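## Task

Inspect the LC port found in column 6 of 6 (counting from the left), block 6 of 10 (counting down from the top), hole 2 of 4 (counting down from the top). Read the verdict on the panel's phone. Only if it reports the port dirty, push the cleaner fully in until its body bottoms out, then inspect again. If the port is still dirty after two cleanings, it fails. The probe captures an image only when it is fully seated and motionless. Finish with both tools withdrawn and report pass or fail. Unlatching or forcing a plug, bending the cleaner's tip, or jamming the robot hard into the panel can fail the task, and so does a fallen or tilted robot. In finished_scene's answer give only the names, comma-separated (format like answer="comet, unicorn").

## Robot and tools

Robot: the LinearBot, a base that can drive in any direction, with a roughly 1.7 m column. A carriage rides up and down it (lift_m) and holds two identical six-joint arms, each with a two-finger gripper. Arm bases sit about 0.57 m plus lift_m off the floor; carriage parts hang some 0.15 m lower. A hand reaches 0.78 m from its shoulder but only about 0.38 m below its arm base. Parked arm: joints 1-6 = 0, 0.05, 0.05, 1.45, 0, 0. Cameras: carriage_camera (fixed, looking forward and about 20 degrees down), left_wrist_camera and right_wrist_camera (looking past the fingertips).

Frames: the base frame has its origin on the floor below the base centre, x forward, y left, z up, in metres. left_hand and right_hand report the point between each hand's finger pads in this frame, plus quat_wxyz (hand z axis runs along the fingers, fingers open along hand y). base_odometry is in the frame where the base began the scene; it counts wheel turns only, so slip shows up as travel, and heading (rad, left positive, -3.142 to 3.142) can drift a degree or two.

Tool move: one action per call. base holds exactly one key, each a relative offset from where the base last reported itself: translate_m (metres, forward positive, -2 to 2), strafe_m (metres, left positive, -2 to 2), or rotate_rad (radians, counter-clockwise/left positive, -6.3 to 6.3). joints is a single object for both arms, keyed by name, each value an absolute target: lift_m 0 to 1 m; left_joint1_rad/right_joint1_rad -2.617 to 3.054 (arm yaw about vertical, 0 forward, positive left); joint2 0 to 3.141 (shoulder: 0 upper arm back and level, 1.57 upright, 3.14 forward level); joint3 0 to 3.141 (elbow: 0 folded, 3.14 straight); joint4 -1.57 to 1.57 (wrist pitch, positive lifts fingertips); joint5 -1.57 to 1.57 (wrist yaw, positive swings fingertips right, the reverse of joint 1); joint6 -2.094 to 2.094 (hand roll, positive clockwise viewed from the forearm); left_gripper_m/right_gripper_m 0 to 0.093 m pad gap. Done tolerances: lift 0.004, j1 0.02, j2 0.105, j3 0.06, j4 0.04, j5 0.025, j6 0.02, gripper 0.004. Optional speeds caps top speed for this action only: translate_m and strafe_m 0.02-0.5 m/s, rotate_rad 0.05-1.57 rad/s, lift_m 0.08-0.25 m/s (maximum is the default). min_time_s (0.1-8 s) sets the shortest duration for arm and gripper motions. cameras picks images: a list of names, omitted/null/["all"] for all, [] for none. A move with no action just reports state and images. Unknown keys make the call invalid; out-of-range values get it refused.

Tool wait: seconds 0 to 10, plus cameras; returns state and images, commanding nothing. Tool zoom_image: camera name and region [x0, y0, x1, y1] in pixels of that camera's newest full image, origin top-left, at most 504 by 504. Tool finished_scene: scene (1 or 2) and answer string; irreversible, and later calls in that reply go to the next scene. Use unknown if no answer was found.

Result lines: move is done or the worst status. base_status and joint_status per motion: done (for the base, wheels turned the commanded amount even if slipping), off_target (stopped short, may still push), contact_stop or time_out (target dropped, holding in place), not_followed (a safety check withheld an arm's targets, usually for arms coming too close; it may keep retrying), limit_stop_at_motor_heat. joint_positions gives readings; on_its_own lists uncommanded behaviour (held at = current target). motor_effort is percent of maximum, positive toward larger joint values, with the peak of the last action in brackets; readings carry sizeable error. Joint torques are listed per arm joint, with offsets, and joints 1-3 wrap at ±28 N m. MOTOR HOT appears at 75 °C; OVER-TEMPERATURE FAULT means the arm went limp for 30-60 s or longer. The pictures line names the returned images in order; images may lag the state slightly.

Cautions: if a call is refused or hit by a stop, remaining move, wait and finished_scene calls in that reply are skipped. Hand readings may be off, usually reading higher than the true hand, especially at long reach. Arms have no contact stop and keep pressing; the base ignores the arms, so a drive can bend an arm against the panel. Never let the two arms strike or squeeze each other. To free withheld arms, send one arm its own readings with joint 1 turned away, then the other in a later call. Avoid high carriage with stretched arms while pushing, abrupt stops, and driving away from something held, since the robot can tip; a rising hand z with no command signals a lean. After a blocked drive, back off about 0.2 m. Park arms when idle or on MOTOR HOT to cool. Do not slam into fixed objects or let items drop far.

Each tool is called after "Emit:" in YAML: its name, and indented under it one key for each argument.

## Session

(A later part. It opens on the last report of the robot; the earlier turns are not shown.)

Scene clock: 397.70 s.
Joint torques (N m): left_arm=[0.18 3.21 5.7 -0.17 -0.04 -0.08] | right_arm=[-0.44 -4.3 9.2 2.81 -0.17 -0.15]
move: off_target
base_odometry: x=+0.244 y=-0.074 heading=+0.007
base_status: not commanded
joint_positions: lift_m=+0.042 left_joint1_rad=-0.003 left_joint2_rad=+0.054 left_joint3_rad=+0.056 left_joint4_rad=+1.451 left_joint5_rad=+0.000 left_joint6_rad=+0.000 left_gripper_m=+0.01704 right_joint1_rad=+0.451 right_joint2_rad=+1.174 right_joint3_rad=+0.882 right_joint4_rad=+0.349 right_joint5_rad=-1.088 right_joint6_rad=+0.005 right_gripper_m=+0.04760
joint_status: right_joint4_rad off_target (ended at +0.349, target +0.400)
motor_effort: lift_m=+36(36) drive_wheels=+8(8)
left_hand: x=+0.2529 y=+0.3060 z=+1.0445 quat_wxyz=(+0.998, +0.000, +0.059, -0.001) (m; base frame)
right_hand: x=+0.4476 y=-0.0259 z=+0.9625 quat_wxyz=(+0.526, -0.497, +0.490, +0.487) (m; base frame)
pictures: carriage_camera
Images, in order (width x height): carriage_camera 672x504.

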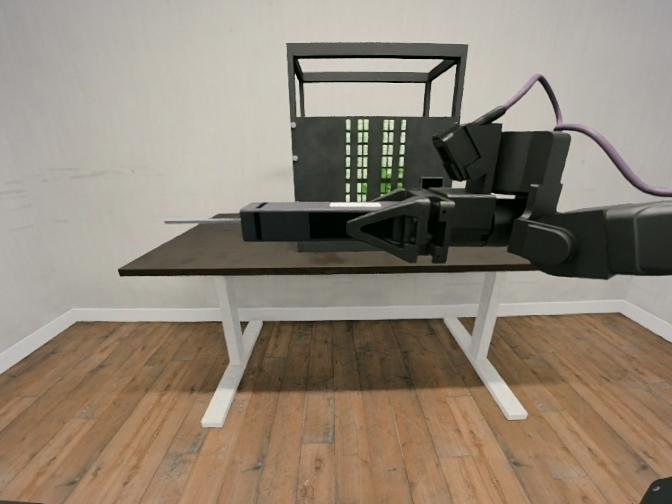

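Emit:
move:
  joints: {"right_joint5_rad": 0.48, "lift_m": 0.018}
  min_time_s: 2.5
  cameras: ["carriage_camera", "right_wrist_camera"]

Emit:
zoom_image:
  camera: "right_wrist_camera"
  region: [270, 0, 370, 100]

Emit:
zoom_image:
  camera: "carriage_camera"
  region: [370, 160, 450, 240]

Scene clock: 413.57 s.
Joint torques (N m): left_arm=[0.17 3.19 5.68 -0.18 -0.04 -0.08] | right_arm=[-0.36 -4.66 9.57 3.18 0.1 -0.15]
move: done
base_odometry: x=+0.245 y=-0.074 heading=+0.007
base_status: not commanded
joint_positions: lift_m=+0.018 left_joint1_rad=-0.003 left_joint2_rad=+0.054 left_joint3_rad=+0.056 left_joint4_rad=+1.451 left_joint5_rad=+0.000 left_joint6_rad=+0.000 left_gripper_m=+0.01704 right_joint1_rad=+0.451 right_joint2_rad=+1.174 right_joint3_rad=+0.882 right_joint4_rad=+0.349 right_joint5_rad=+0.466 right_joint6_rad=+0.005 right_gripper_m=+0.04760
joint_status: all done
motor_effort: lift_m=+36(39) drive_wheels=+6(8)
left_hand: x=+0.2529 y=+0.3060 z=+1.0200 quat_wxyz=(+0.998, +0.000, +0.059, -0.001) (m; base frame)
right_hand: x=+0.6159 y=-0.2025 z=+0.9420 quat_wxyz=(+0.725, +0.016, +0.689, +0.005) (m; base frame)
pictures: carriage_camera, right_wrist_camera
Images, in order (width x height): carriage_camera 672x504, right_wrist_camera 672x504.

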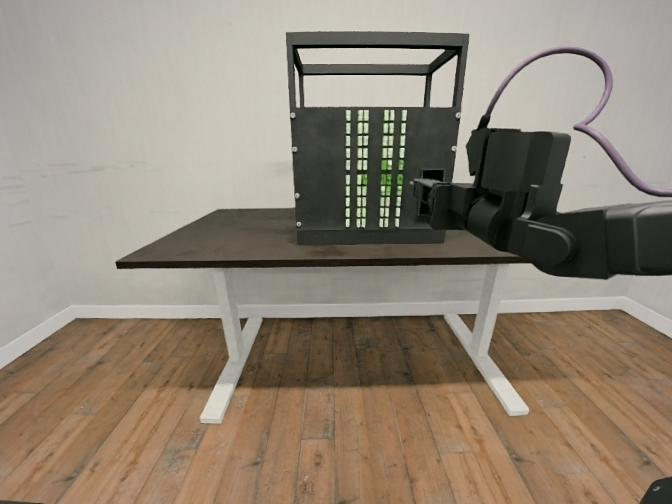

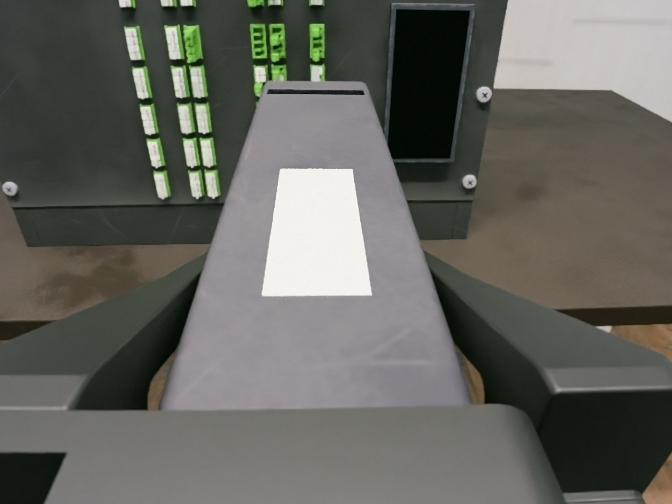

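Scaled by 5.040.

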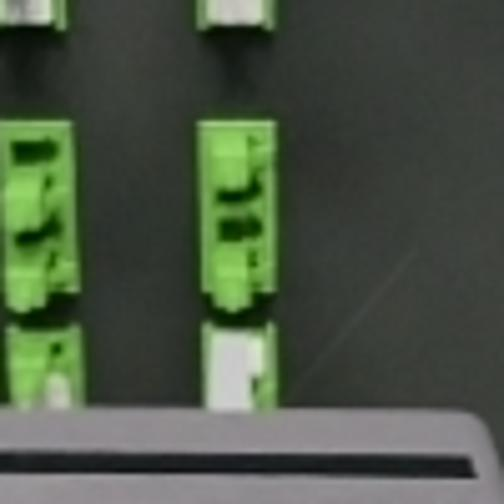

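Scaled by 6.300.

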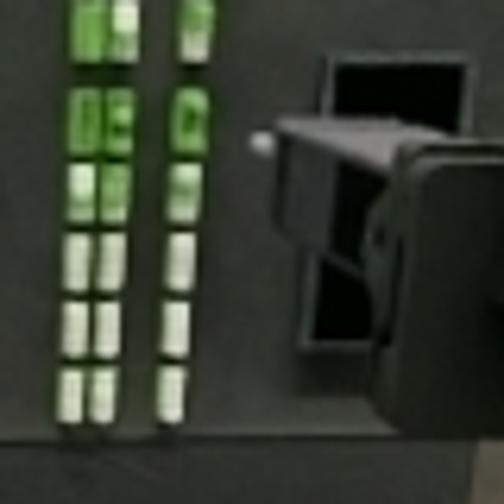

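Emit:
move:
  base: {"translate_m": 0.05}
  speeds: {"translate_m": 0.05}
  cameras: ["carriage_camera","right_wrist_camera"]

Emit:
zoom_image:
  camera: "right_wrist_camera"
  region: [270, 0, 370, 100]

Emit:
zoom_image:
  camera: "carriage_camera"
  region: [370, 160, 450, 240]

Scene clock: 425.73 s.
Joint torques (N m): left_arm=[0.18 3.19 5.67 -0.18 -0.04 -0.08] | right_arm=[-0.46 -4.52 9.55 3.18 0.08 -0.17]
move: done
base_odometry: x=+0.294 y=-0.074 heading=+0.007
base_status: done
joint_positions: lift_m=+0.018 left_joint1_rad=-0.003 left_joint2_rad=+0.054 left_joint3_rad=+0.056 left_joint4_rad=+1.451 left_joint5_rad=+0.000 left_joint6_rad=+0.000 left_gripper_m=+0.01704 right_joint1_rad=+0.451 right_joint2_rad=+1.174 right_joint3_rad=+0.882 right_joint4_rad=+0.347 right_joint5_rad=+0.469 right_joint6_rad=+0.005 right_gripper_m=+0.04760
joint_status: not commanded
motor_effort: lift_m=+36(36) drive_wheels=+5(11)
left_hand: x=+0.2529 y=+0.3060 z=+1.0200 quat_wxyz=(+0.998, +0.000, +0.058, -0.001) (m; base frame)
right_hand: x=+0.6159 y=-0.2030 z=+0.9416 quat_wxyz=(+0.724, +0.017, +0.690, +0.004) (m; base frame)
pictures: carriage_camera, right_wrist_camera
Images, in order (width x height): carriage_camera 672x504, right_wrist_camera 672x504.

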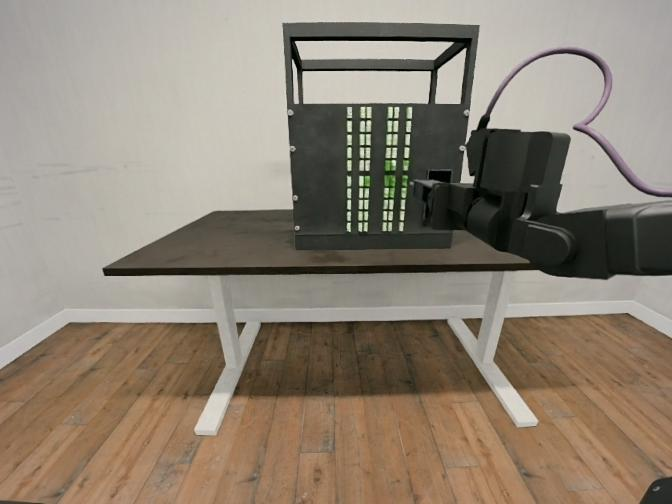

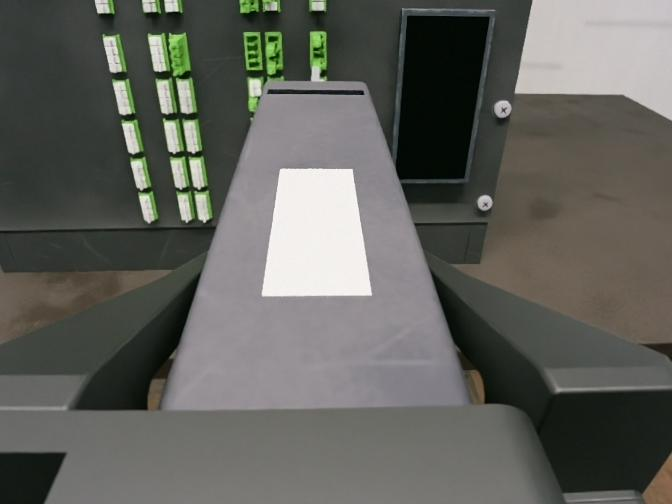

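Scaled by 5.040.

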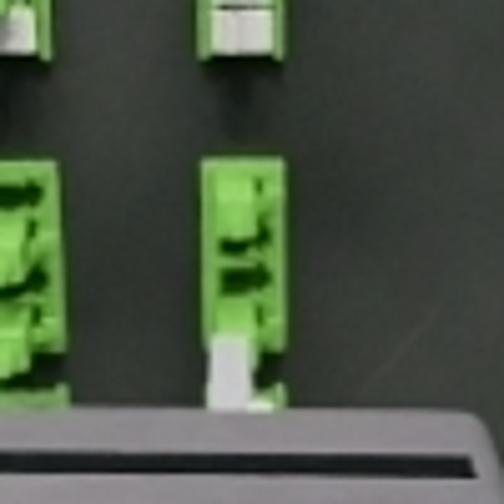

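Scaled by 6.300.

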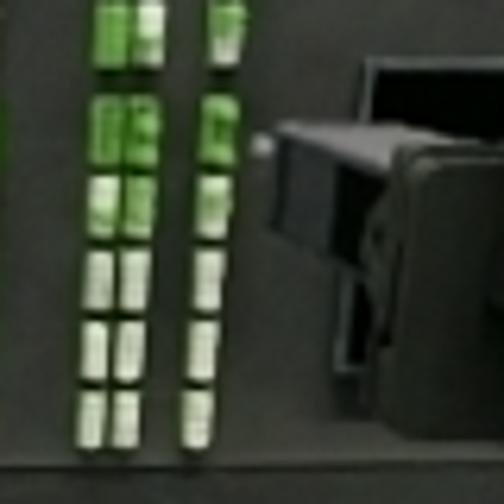

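Emit:
move:
  base: {"translate_m": 0.035}
  speeds: {"translate_m": 0.04}
  cameras: ["carriage_camera","right_wrist_camera"]

Emit:
zoom_image:
  camera: "right_wrist_camera"
  region: [290, 30, 340, 80]

Emit:
zoom_image:
  camera: "carriage_camera"
  region: [370, 160, 450, 240]

Scene clock: 429.70 s.
Joint torques (N m): left_arm=[0.2 3.21 5.68 -0.18 -0.03 -0.08] | right_arm=[-0.49 -4.59 9.54 3.25 0.12 -0.16]
move: done
base_odometry: x=+0.329 y=-0.074 heading=+0.008
base_status: done
joint_positions: lift_m=+0.018 left_joint1_rad=-0.003 left_joint2_rad=+0.054 left_joint3_rad=+0.056 left_joint4_rad=+1.451 left_joint5_rad=+0.000 left_joint6_rad=+0.000 left_gripper_m=+0.01704 right_joint1_rad=+0.451 right_joint2_rad=+1.174 right_joint3_rad=+0.882 right_joint4_rad=+0.345 right_joint5_rad=+0.470 right_joint6_rad=+0.005 right_gripper_m=+0.04760
joint_status: not commanded
motor_effort: lift_m=+36(36) drive_wheels=+7(12)
left_hand: x=+0.2529 y=+0.3060 z=+1.0200 quat_wxyz=(+0.998, +0.000, +0.058, -0.001) (m; base frame)
right_hand: x=+0.6160 y=-0.2031 z=+0.9411 quat_wxyz=(+0.723, +0.017, +0.690, +0.003) (m; base frame)
pictures: carriage_camera, right_wrist_camera
Images, in order (width x height): carriage_camera 672x504, right_wrist_camera 672x504.

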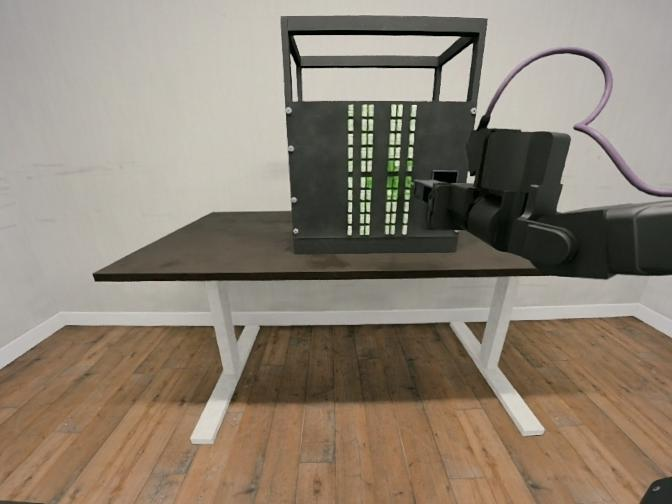

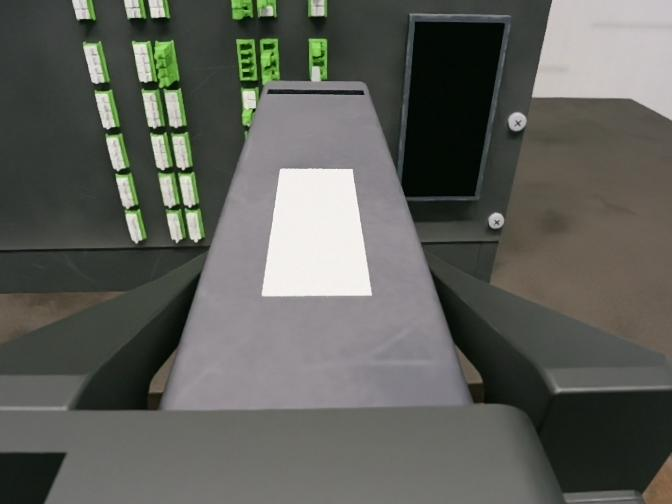

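Scaled by 10.080.

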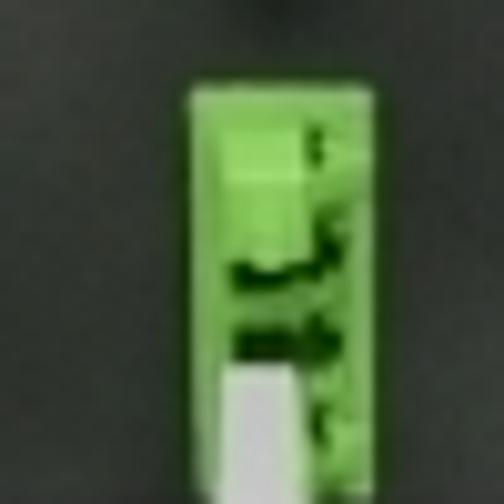

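Scaled by 6.300.

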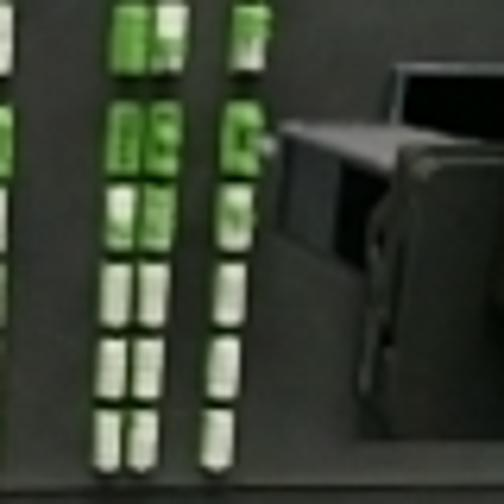

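Emit:
move:
  base: {"translate_m": 0.022}
  speeds: {"translate_m": 0.03}
  cameras: ["carriage_camera","right_wrist_camera"]

Emit:
zoom_image:
  camera: "right_wrist_camera"
  region: [290, 35, 340, 85]

Emit:
zoom_image:
  camera: "carriage_camera"
  region: [390, 170, 430, 210]

Scene clock: 443.60 s.
Joint torques (N m): left_arm=[0.18 3.15 5.68 -0.19 -0.03 -0.09] | right_arm=[-0.47 -4.59 9.65 3.27 0.09 -0.15]
move: done
base_odometry: x=+0.351 y=-0.073 heading=+0.009
base_status: done
joint_positions: lift_m=+0.018 left_joint1_rad=-0.003 left_joint2_rad=+0.054 left_joint3_rad=+0.056 left_joint4_rad=+1.452 left_joint5_rad=+0.000 left_joint6_rad=+0.000 left_gripper_m=+0.01704 right_joint1_rad=+0.451 right_joint2_rad=+1.174 right_joint3_rad=+0.882 right_joint4_rad=+0.343 right_joint5_rad=+0.470 right_joint6_rad=+0.005 right_gripper_m=+0.04760
joint_status: not commanded
motor_effort: lift_m=+36(36) drive_wheels=+7(16)
left_hand: x=+0.2528 y=+0.3060 z=+1.0200 quat_wxyz=(+0.998, +0.000, +0.058, -0.001) (m; base frame)
right_hand: x=+0.6160 y=-0.2032 z=+0.9406 quat_wxyz=(+0.723, +0.017, +0.691, +0.003) (m; base frame)
pictures: carriage_camera, right_wrist_camera
Images, in order (width x height): carriage_camera 672x504, right_wrist_camera 672x504.

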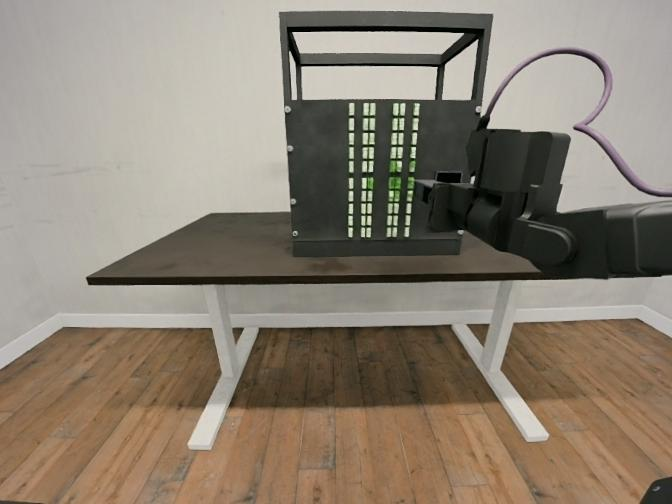

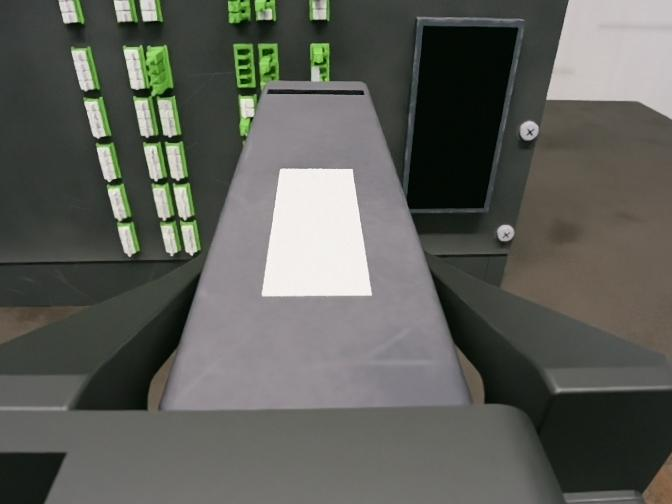

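Scaled by 10.080.

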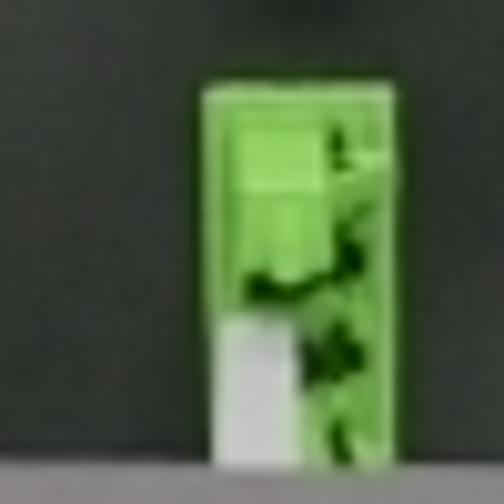

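Scaled by 12.600.

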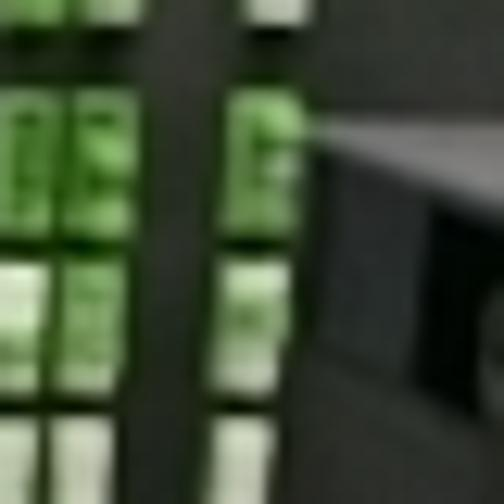

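Emit:
zoom_image:
  camera: "carriage_camera"
  region: [270, 80, 370, 180]

Emit:
zoom_image:
  camera: "carriage_camera"
  region: [400, 80, 500, 180]

Emit:
zoom_image:
  camera: "carriage_camera"
  region: [270, 180, 370, 280]

Emit:
zoom_image:
  camera: "carriage_camera"
  region: [400, 180, 500, 280]

Scaled by 5.040.

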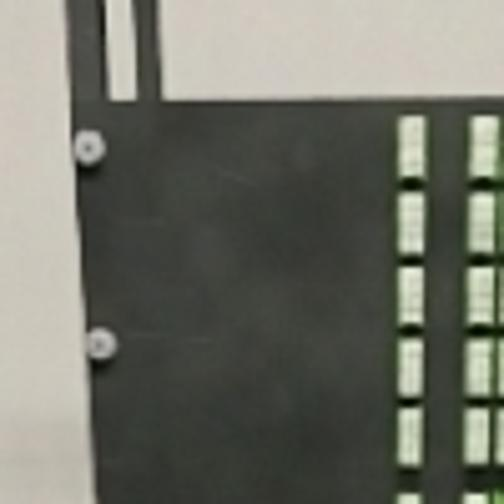

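Scaled by 5.040.

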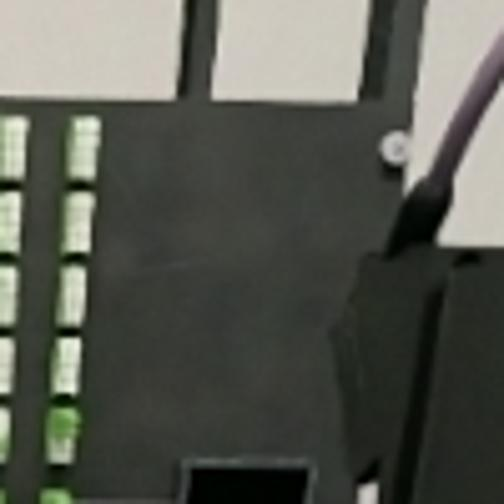

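Scaled by 5.040.

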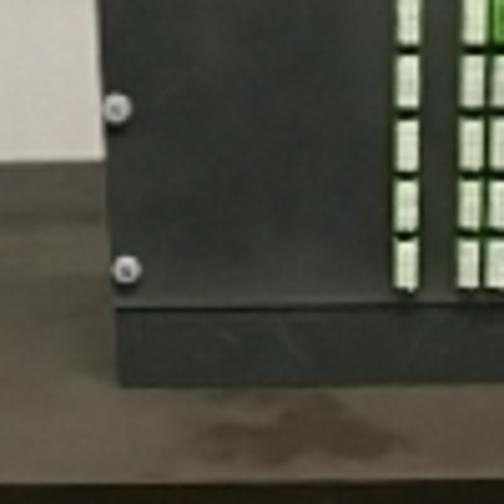

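Scaled by 5.040.

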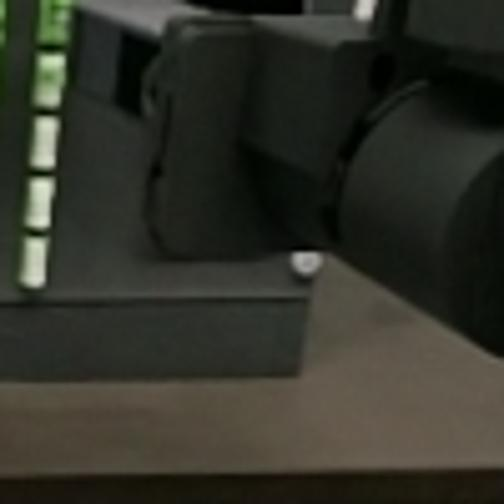

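Emit:
zoom_image:
  camera: "right_wrist_camera"
  region: [50, 0, 150, 100]

Emit:
zoom_image:
  camera: "right_wrist_camera"
  region: [230, 0, 330, 100]

Emit:
zoom_image:
  camera: "right_wrist_camera"
  region: [0, 200, 100, 300]

Emit:
zoom_image:
  camera: "right_wrist_camera"
  region: [420, 200, 520, 300]

Scaled by 5.040.

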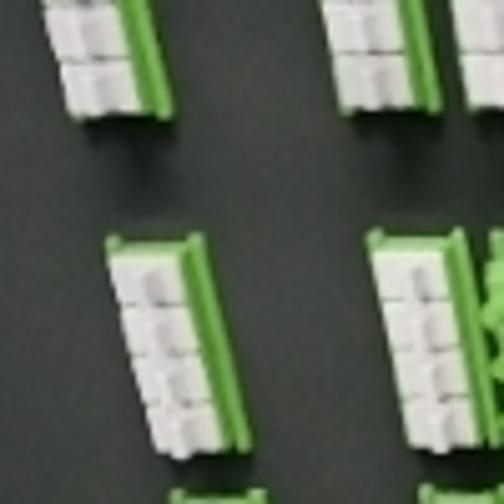

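Scaled by 5.040.

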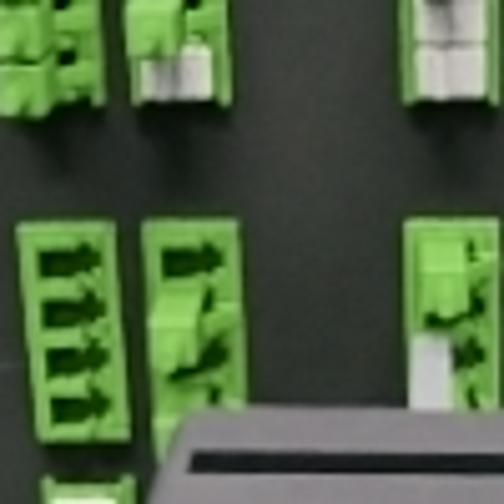

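Scaled by 5.040.

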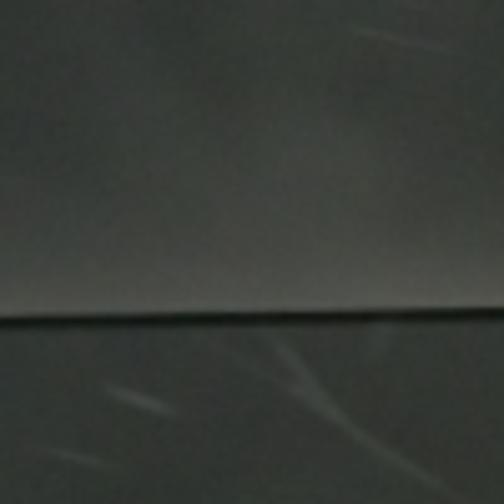

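Scaled by 5.040.

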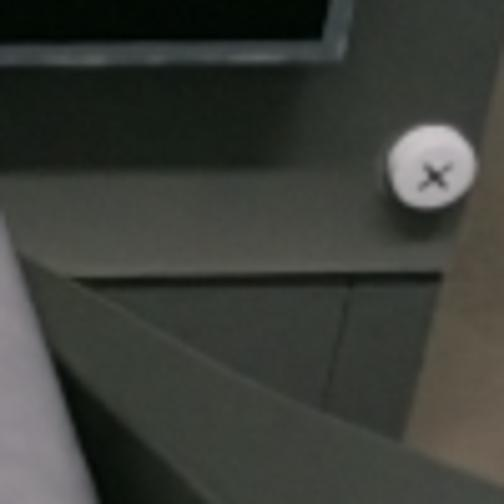

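Emit:
zoom_image:
  camera: "carriage_camera"
  region: [400, 170, 424, 194]

Emit:
zoom_image:
  camera: "right_wrist_camera"
  region: [302, 40, 332, 70]

Scaled by 21.000.

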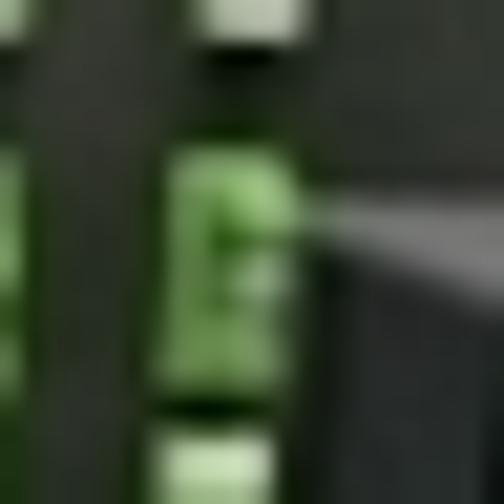

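Scaled by 16.800.

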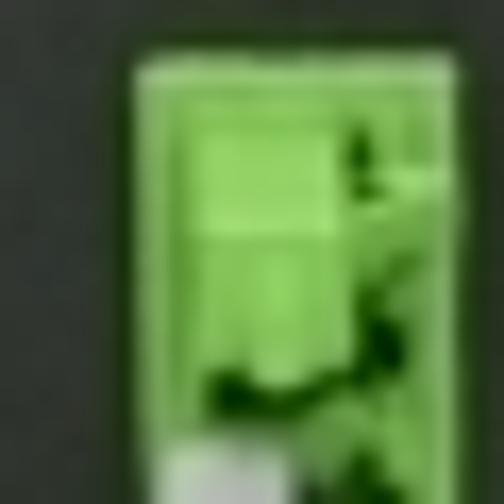

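Emit:
move:
  base: {"strafe_m": -0.0015}
  joints: {"lift_m": 0.0202}
  speeds: {"strafe_m": 0.02}
  cameras: ["carriage_camera","right_wrist_camera"]

Emit:
zoom_image:
  camera: "right_wrist_camera"
  region: [302, 40, 332, 70]

Emit:
zoom_image:
  camera: "carriage_camera"
  region: [400, 170, 424, 194]

Scene clock: 506.60 s.
Joint torques (N m): left_arm=[0.21 3.1 5.78 -0.18 -0.05 -0.08] | right_arm=[-0.31 -4.68 9.55 3.26 0.03 -0.16]
move: done
base_odometry: x=+0.351 y=-0.075 heading=+0.009
base_status: done
joint_positions: lift_m=+0.020 left_joint1_rad=-0.003 left_joint2_rad=+0.054 left_joint3_rad=+0.056 left_joint4_rad=+1.452 left_joint5_rad=+0.000 left_joint6_rad=+0.000 left_gripper_m=+0.01704 right_joint1_rad=+0.450 right_joint2_rad=+1.175 right_joint3_rad=+0.882 right_joint4_rad=+0.343 right_joint5_rad=+0.474 right_joint6_rad=+0.005 right_gripper_m=+0.04760
joint_status: all done
motor_effort: lift_m=+36(43) drive_wheels=+0(9)
left_hand: x=+0.2528 y=+0.3060 z=+1.0222 quat_wxyz=(+0.998, +0.000, +0.058, -0.001) (m; base frame)
right_hand: x=+0.6162 y=-0.2043 z=+0.9427 quat_wxyz=(+0.723, +0.018, +0.691, +0.001) (m; base frame)
pictures: carriage_camera, right_wrist_camera
Images, in order (width x height): carriage_camera 672x504, right_wrist_camera 672x504.

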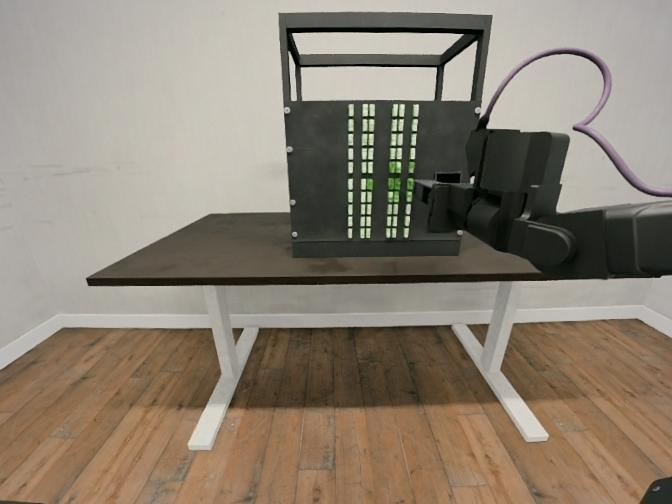

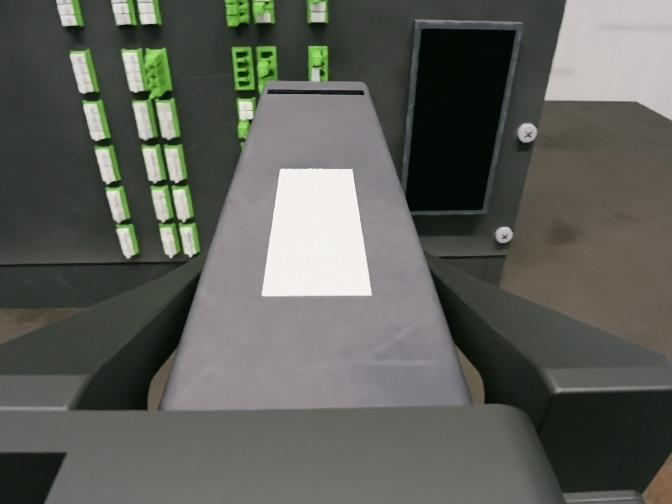

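Scaled by 16.800.

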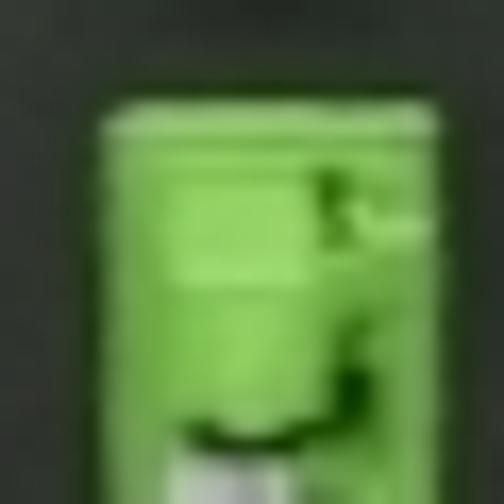

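Scaled by 21.000.

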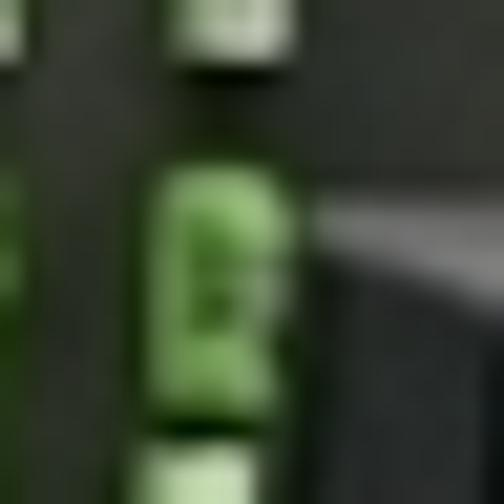

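Emit:
move:
  base: {"strafe_m": -0.001}
  speeds: {"strafe_m": 0.02}
  cameras: []

Emit:
move:
  base: {"translate_m": 0.008}
  speeds: {"translate_m": 0.02}
  cameras: ["carriage_camera","right_wrist_camera"]

Emit:
zoom_image:
  camera: "right_wrist_camera"
  region: [302, 40, 332, 70]

Emit:
zoom_image:
  camera: "carriage_camera"
  region: [400, 170, 424, 194]

Scene clock: 511.70 s.
Joint torques (N m): left_arm=[-0.08 3.17 5.72 -0.16 -0.04 -0.08] | right_arm=[-0.38 -4.68 9.63 3.24 -0.02 -0.16]
move: done
base_odometry: x=+0.351 y=-0.076 heading=+0.009
base_status: done
joint_positions: lift_m=+0.020 left_joint1_rad=-0.003 left_joint2_rad=+0.054 left_joint3_rad=+0.056 left_joint4_rad=+1.452 left_joint5_rad=+0.000 left_joint6_rad=+0.000 left_gripper_m=+0.01704 right_joint1_rad=+0.449 right_joint2_rad=+1.175 right_joint3_rad=+0.882 right_joint4_rad=+0.343 right_joint5_rad=+0.476 right_joint6_rad=+0.005 right_gripper_m=+0.04760
joint_status: not commanded
motor_effort: lift_m=+36(36) drive_wheels=+2(3)
left_hand: x=+0.2528 y=+0.3060 z=+1.0222 quat_wxyz=(+0.998, +0.000, +0.058, -0.001) (m; base frame)
right_hand: x=+0.6163 y=-0.2049 z=+0.9427 quat_wxyz=(+0.723, +0.019, +0.691, +0.000) (m; base frame)
pictures: none
No camera images: "cameras" was empty.

Scene clock: 512.57 s.
Joint torques (N m): left_arm=[0.09 3.18 5.68 -0.18 -0.04 -0.08] | right_arm=[-0.24 -4.71 9.62 3.24 -0.03 -0.16]
move: done
base_odometry: x=+0.359 y=-0.076 heading=+0.010
base_status: done
joint_positions: lift_m=+0.020 left_joint1_rad=-0.003 left_joint2_rad=+0.054 left_joint3_rad=+0.056 left_joint4_rad=+1.452 left_joint5_rad=+0.000 left_joint6_rad=+0.000 left_gripper_m=+0.01704 right_joint1_rad=+0.449 right_joint2_rad=+1.175 right_joint3_rad=+0.882 right_joint4_rad=+0.342 right_joint5_rad=+0.476 right_joint6_rad=+0.005 right_gripper_m=+0.04760
joint_status: not commanded
motor_effort: lift_m=+36(36) drive_wheels=-5(11)
left_hand: x=+0.2528 y=+0.3060 z=+1.0222 quat_wxyz=(+0.998, +0.000, +0.058, -0.001) (m; base frame)
right_hand: x=+0.6163 y=-0.2050 z=+0.9425 quat_wxyz=(+0.722, +0.019, +0.691, +0.000) (m; base frame)
pictures: carriage_camera, right_wrist_camera
Images, in order (width x height): carriage_camera 672x504, right_wrist_camera 672x504.

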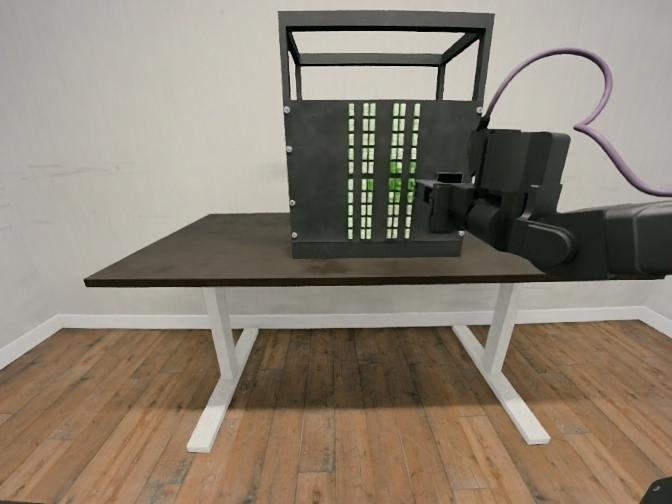

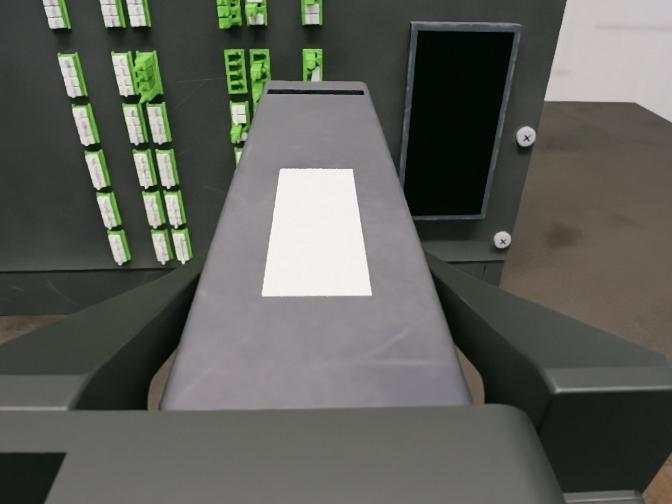

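Scaled by 16.800.

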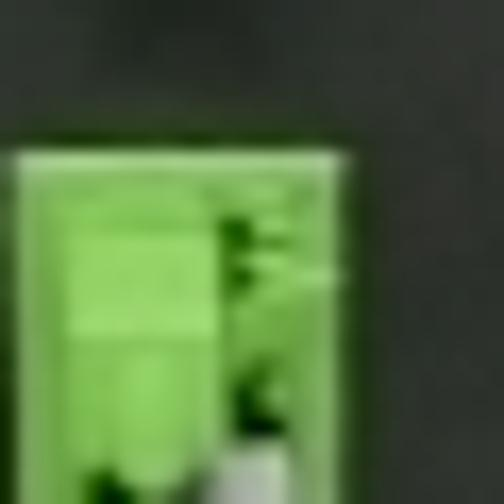

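Scaled by 21.000.

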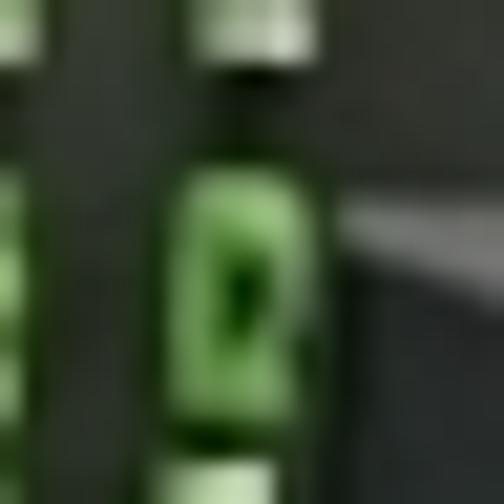

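Emit:
move:
  base: {"translate_m": -0.01}
  speeds: {"translate_m": 0.02}
  cameras: []

Emit:
move:
  base: {"strafe_m": 0.0025}
  speeds: {"strafe_m": 0.02}
  cameras: ["carriage_camera","right_wrist_camera"]

Emit:
zoom_image:
  camera: "right_wrist_camera"
  region: [302, 40, 332, 70]

Scene clock: 522.83 s.
Joint torques (N m): left_arm=[0.16 3.12 5.67 -0.12 -0.04 -0.08] | right_arm=[-0.28 -4.81 9.55 3.26 -0.01 -0.16]
move: done
base_odometry: x=+0.349 y=-0.075 heading=+0.010
base_status: done
joint_positions: lift_m=+0.020 left_joint1_rad=-0.003 left_joint2_rad=+0.054 left_joint3_rad=+0.056 left_joint4_rad=+1.452 left_joint5_rad=+0.000 left_joint6_rad=+0.000 left_gripper_m=+0.01704 right_joint1_rad=+0.449 right_joint2_rad=+1.175 right_joint3_rad=+0.882 right_joint4_rad=+0.342 right_joint5_rad=+0.476 right_joint6_rad=+0.005 right_gripper_m=+0.04760
joint_status: not commanded
motor_effort: lift_m=+36(36) drive_wheels=+0(14)
left_hand: x=+0.2528 y=+0.3060 z=+1.0222 quat_wxyz=(+0.998, +0.000, +0.058, -0.001) (m; base frame)
right_hand: x=+0.6163 y=-0.2050 z=+0.9424 quat_wxyz=(+0.722, +0.019, +0.691, +0.000) (m; base frame)
pictures: none
No camera images: "cameras" was empty.

Scene clock: 523.33 s.
Joint torques (N m): left_arm=[0.2 3.21 5.68 -0.15 -0.04 -0.08] | right_arm=[-0.34 -4.68 9.57 3.27 -0.01 -0.18]
move: done
base_odometry: x=+0.349 y=-0.073 heading=+0.009
base_status: done
joint_positions: lift_m=+0.020 left_joint1_rad=-0.003 left_joint2_rad=+0.054 left_joint3_rad=+0.056 left_joint4_rad=+1.452 left_joint5_rad=-0.001 left_joint6_rad=+0.000 left_gripper_m=+0.01704 right_joint1_rad=+0.449 right_joint2_rad=+1.175 right_joint3_rad=+0.882 right_joint4_rad=+0.342 right_joint5_rad=+0.477 right_joint6_rad=+0.005 right_gripper_m=+0.04760
joint_status: not commanded
motor_effort: lift_m=+36(36) drive_wheels=+2(4)
left_hand: x=+0.2528 y=+0.3060 z=+1.0222 quat_wxyz=(+0.998, +0.000, +0.058, -0.001) (m; base frame)
right_hand: x=+0.6163 y=-0.2051 z=+0.9424 quat_wxyz=(+0.722, +0.019, +0.691, -0.001) (m; base frame)
pictures: carriage_camera, right_wrist_camera
Images, in order (width x height): carriage_camera 672x504, right_wrist_camera 672x504.

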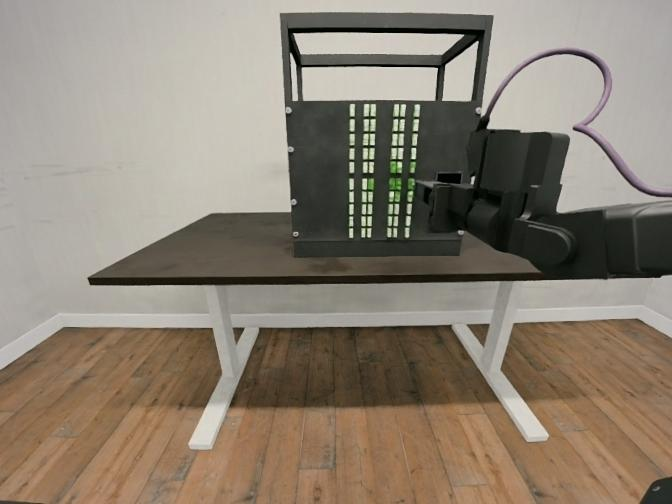

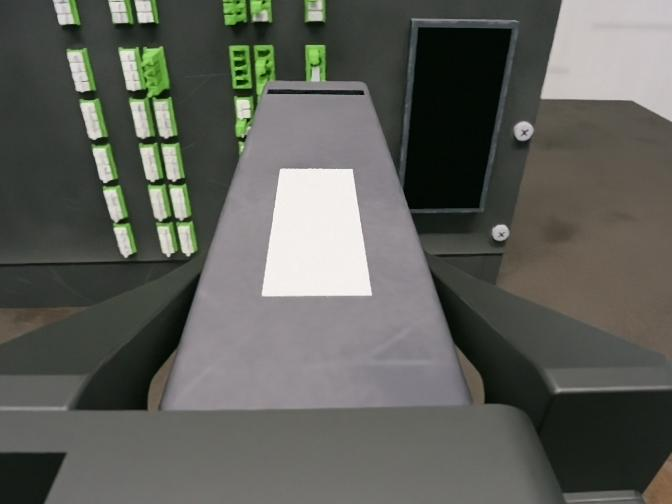

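Scaled by 16.800.

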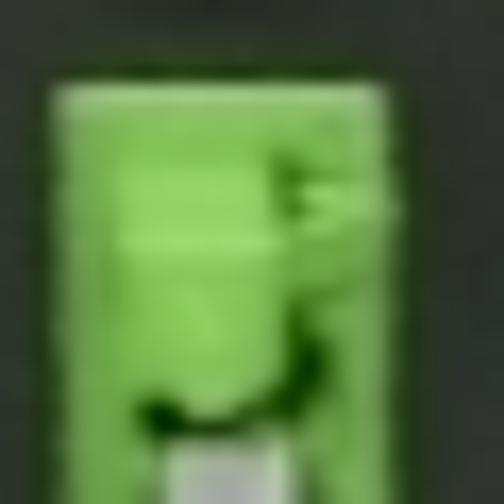

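Emit:
move:
  base: {"strafe_m": 0.001}
  speeds: {"strafe_m": 0.02}
  cameras: ["carriage_camera","right_wrist_camera"]

Emit:
zoom_image:
  camera: "right_wrist_camera"
  region: [302, 40, 332, 70]

Scene clock: 532.93 s.
Joint torques (N m): left_arm=[-0.08 3.17 5.7 -0.19 -0.04 -0.08] | right_arm=[-0.31 -4.6 9.57 3.25 -0.05 -0.16]
move: done
base_odometry: x=+0.349 y=-0.072 heading=+0.009
base_status: done
joint_positions: lift_m=+0.020 left_joint1_rad=-0.003 left_joint2_rad=+0.054 left_joint3_rad=+0.056 left_joint4_rad=+1.452 left_joint5_rad=-0.001 left_joint6_rad=+0.000 left_gripper_m=+0.01704 right_joint1_rad=+0.449 right_joint2_rad=+1.175 right_joint3_rad=+0.882 right_joint4_rad=+0.342 right_joint5_rad=+0.477 right_joint6_rad=+0.005 right_gripper_m=+0.04760
joint_status: not commanded
motor_effort: lift_m=+36(36) drive_wheels=+2(4)
left_hand: x=+0.2528 y=+0.3060 z=+1.0222 quat_wxyz=(+0.998, +0.000, +0.058, -0.001) (m; base frame)
right_hand: x=+0.6163 y=-0.2051 z=+0.9424 quat_wxyz=(+0.722, +0.019, +0.691, -0.001) (m; base frame)
pictures: carriage_camera, right_wrist_camera
Images, in order (width x height): carriage_camera 672x504, right_wrist_camera 672x504.

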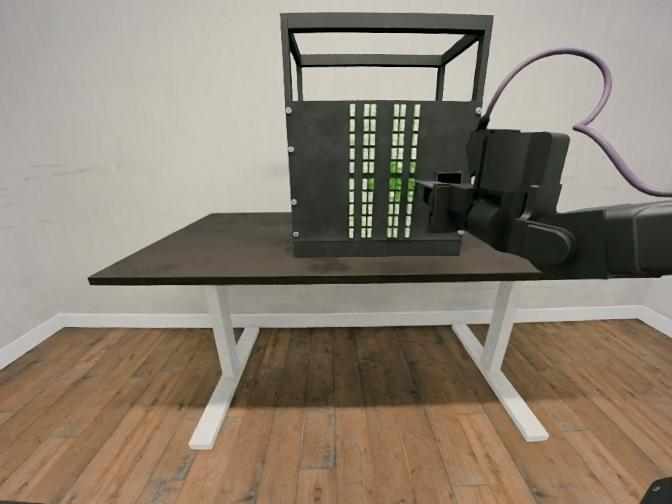

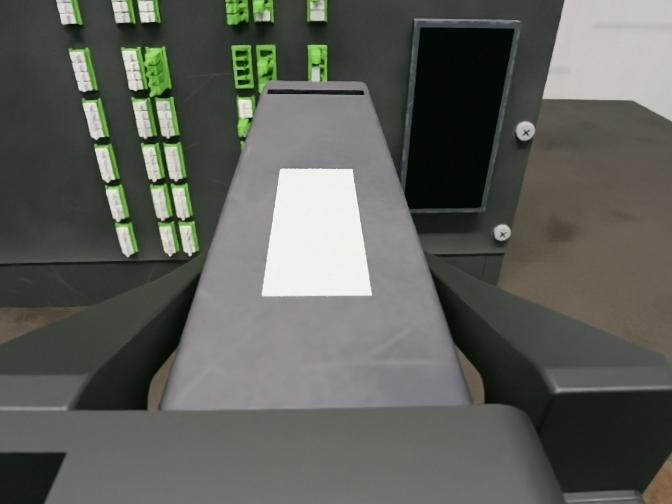

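Scaled by 16.800.

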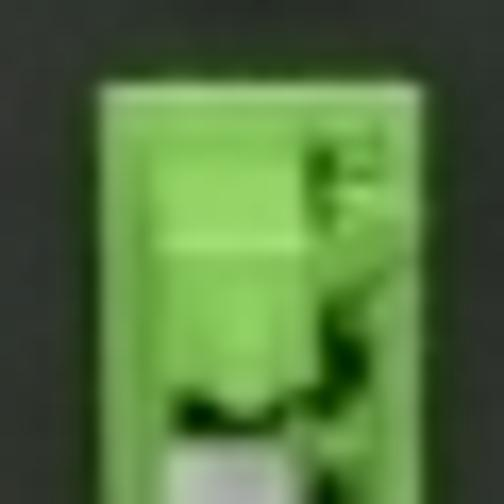

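Emit:
move:
  base: {"translate_m": 0.008}
  speeds: {"translate_m": 0.02}
  cameras: ["carriage_camera","right_wrist_camera"]

Emit:
zoom_image:
  camera: "right_wrist_camera"
  region: [302, 45, 332, 75]

Emit:
zoom_image:
  camera: "carriage_camera"
  region: [400, 170, 424, 194]

Scene clock: 538.17 s.
Joint torques (N m): left_arm=[0.13 3.21 5.7 -0.18 -0.03 -0.08] | right_arm=[-0.25 -4.67 9.51 3.29 -0.02 -0.17]
move: done
base_odometry: x=+0.357 y=-0.072 heading=+0.009
base_status: done
joint_positions: lift_m=+0.020 left_joint1_rad=-0.003 left_joint2_rad=+0.054 left_joint3_rad=+0.056 left_joint4_rad=+1.452 left_joint5_rad=-0.001 left_joint6_rad=+0.000 left_gripper_m=+0.01704 right_joint1_rad=+0.449 right_joint2_rad=+1.175 right_joint3_rad=+0.882 right_joint4_rad=+0.342 right_joint5_rad=+0.477 right_joint6_rad=+0.005 right_gripper_m=+0.04760
joint_status: not commanded
motor_effort: lift_m=+36(36) drive_wheels=+0(9)
left_hand: x=+0.2528 y=+0.3060 z=+1.0222 quat_wxyz=(+0.998, +0.000, +0.058, -0.001) (m; base frame)
right_hand: x=+0.6163 y=-0.2051 z=+0.9424 quat_wxyz=(+0.722, +0.019, +0.691, -0.001) (m; base frame)
pictures: carriage_camera, right_wrist_camera
Images, in order (width x height): carriage_camera 672x504, right_wrist_camera 672x504.

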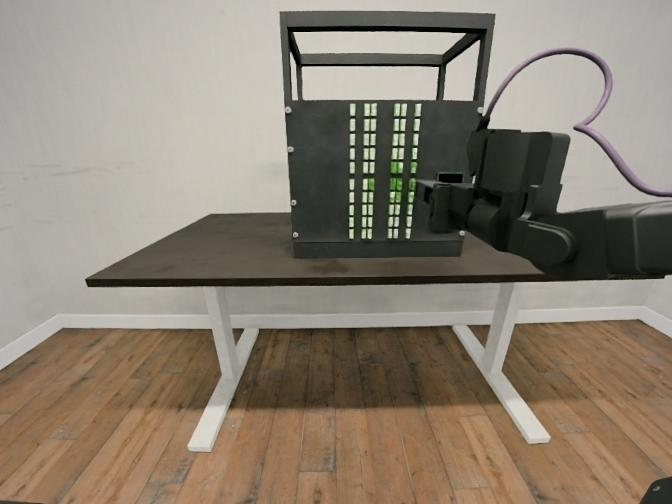

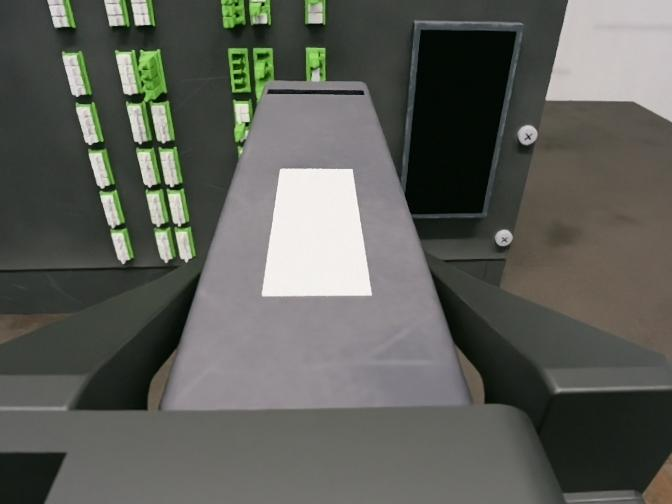

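Scaled by 16.800.

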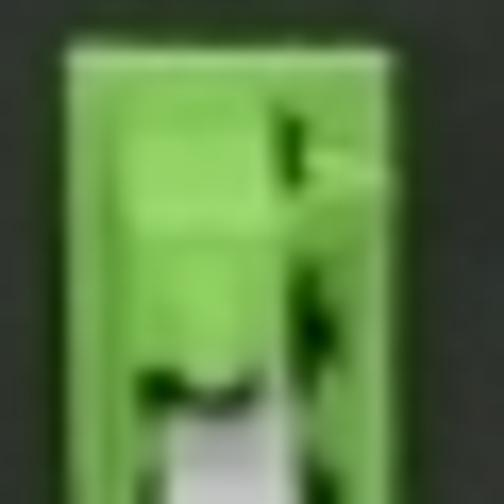

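Scaled by 21.000.

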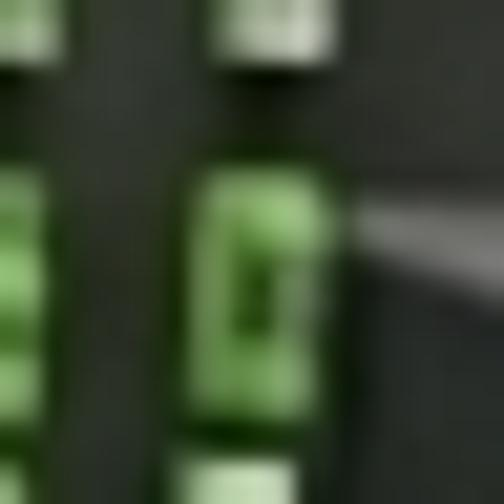

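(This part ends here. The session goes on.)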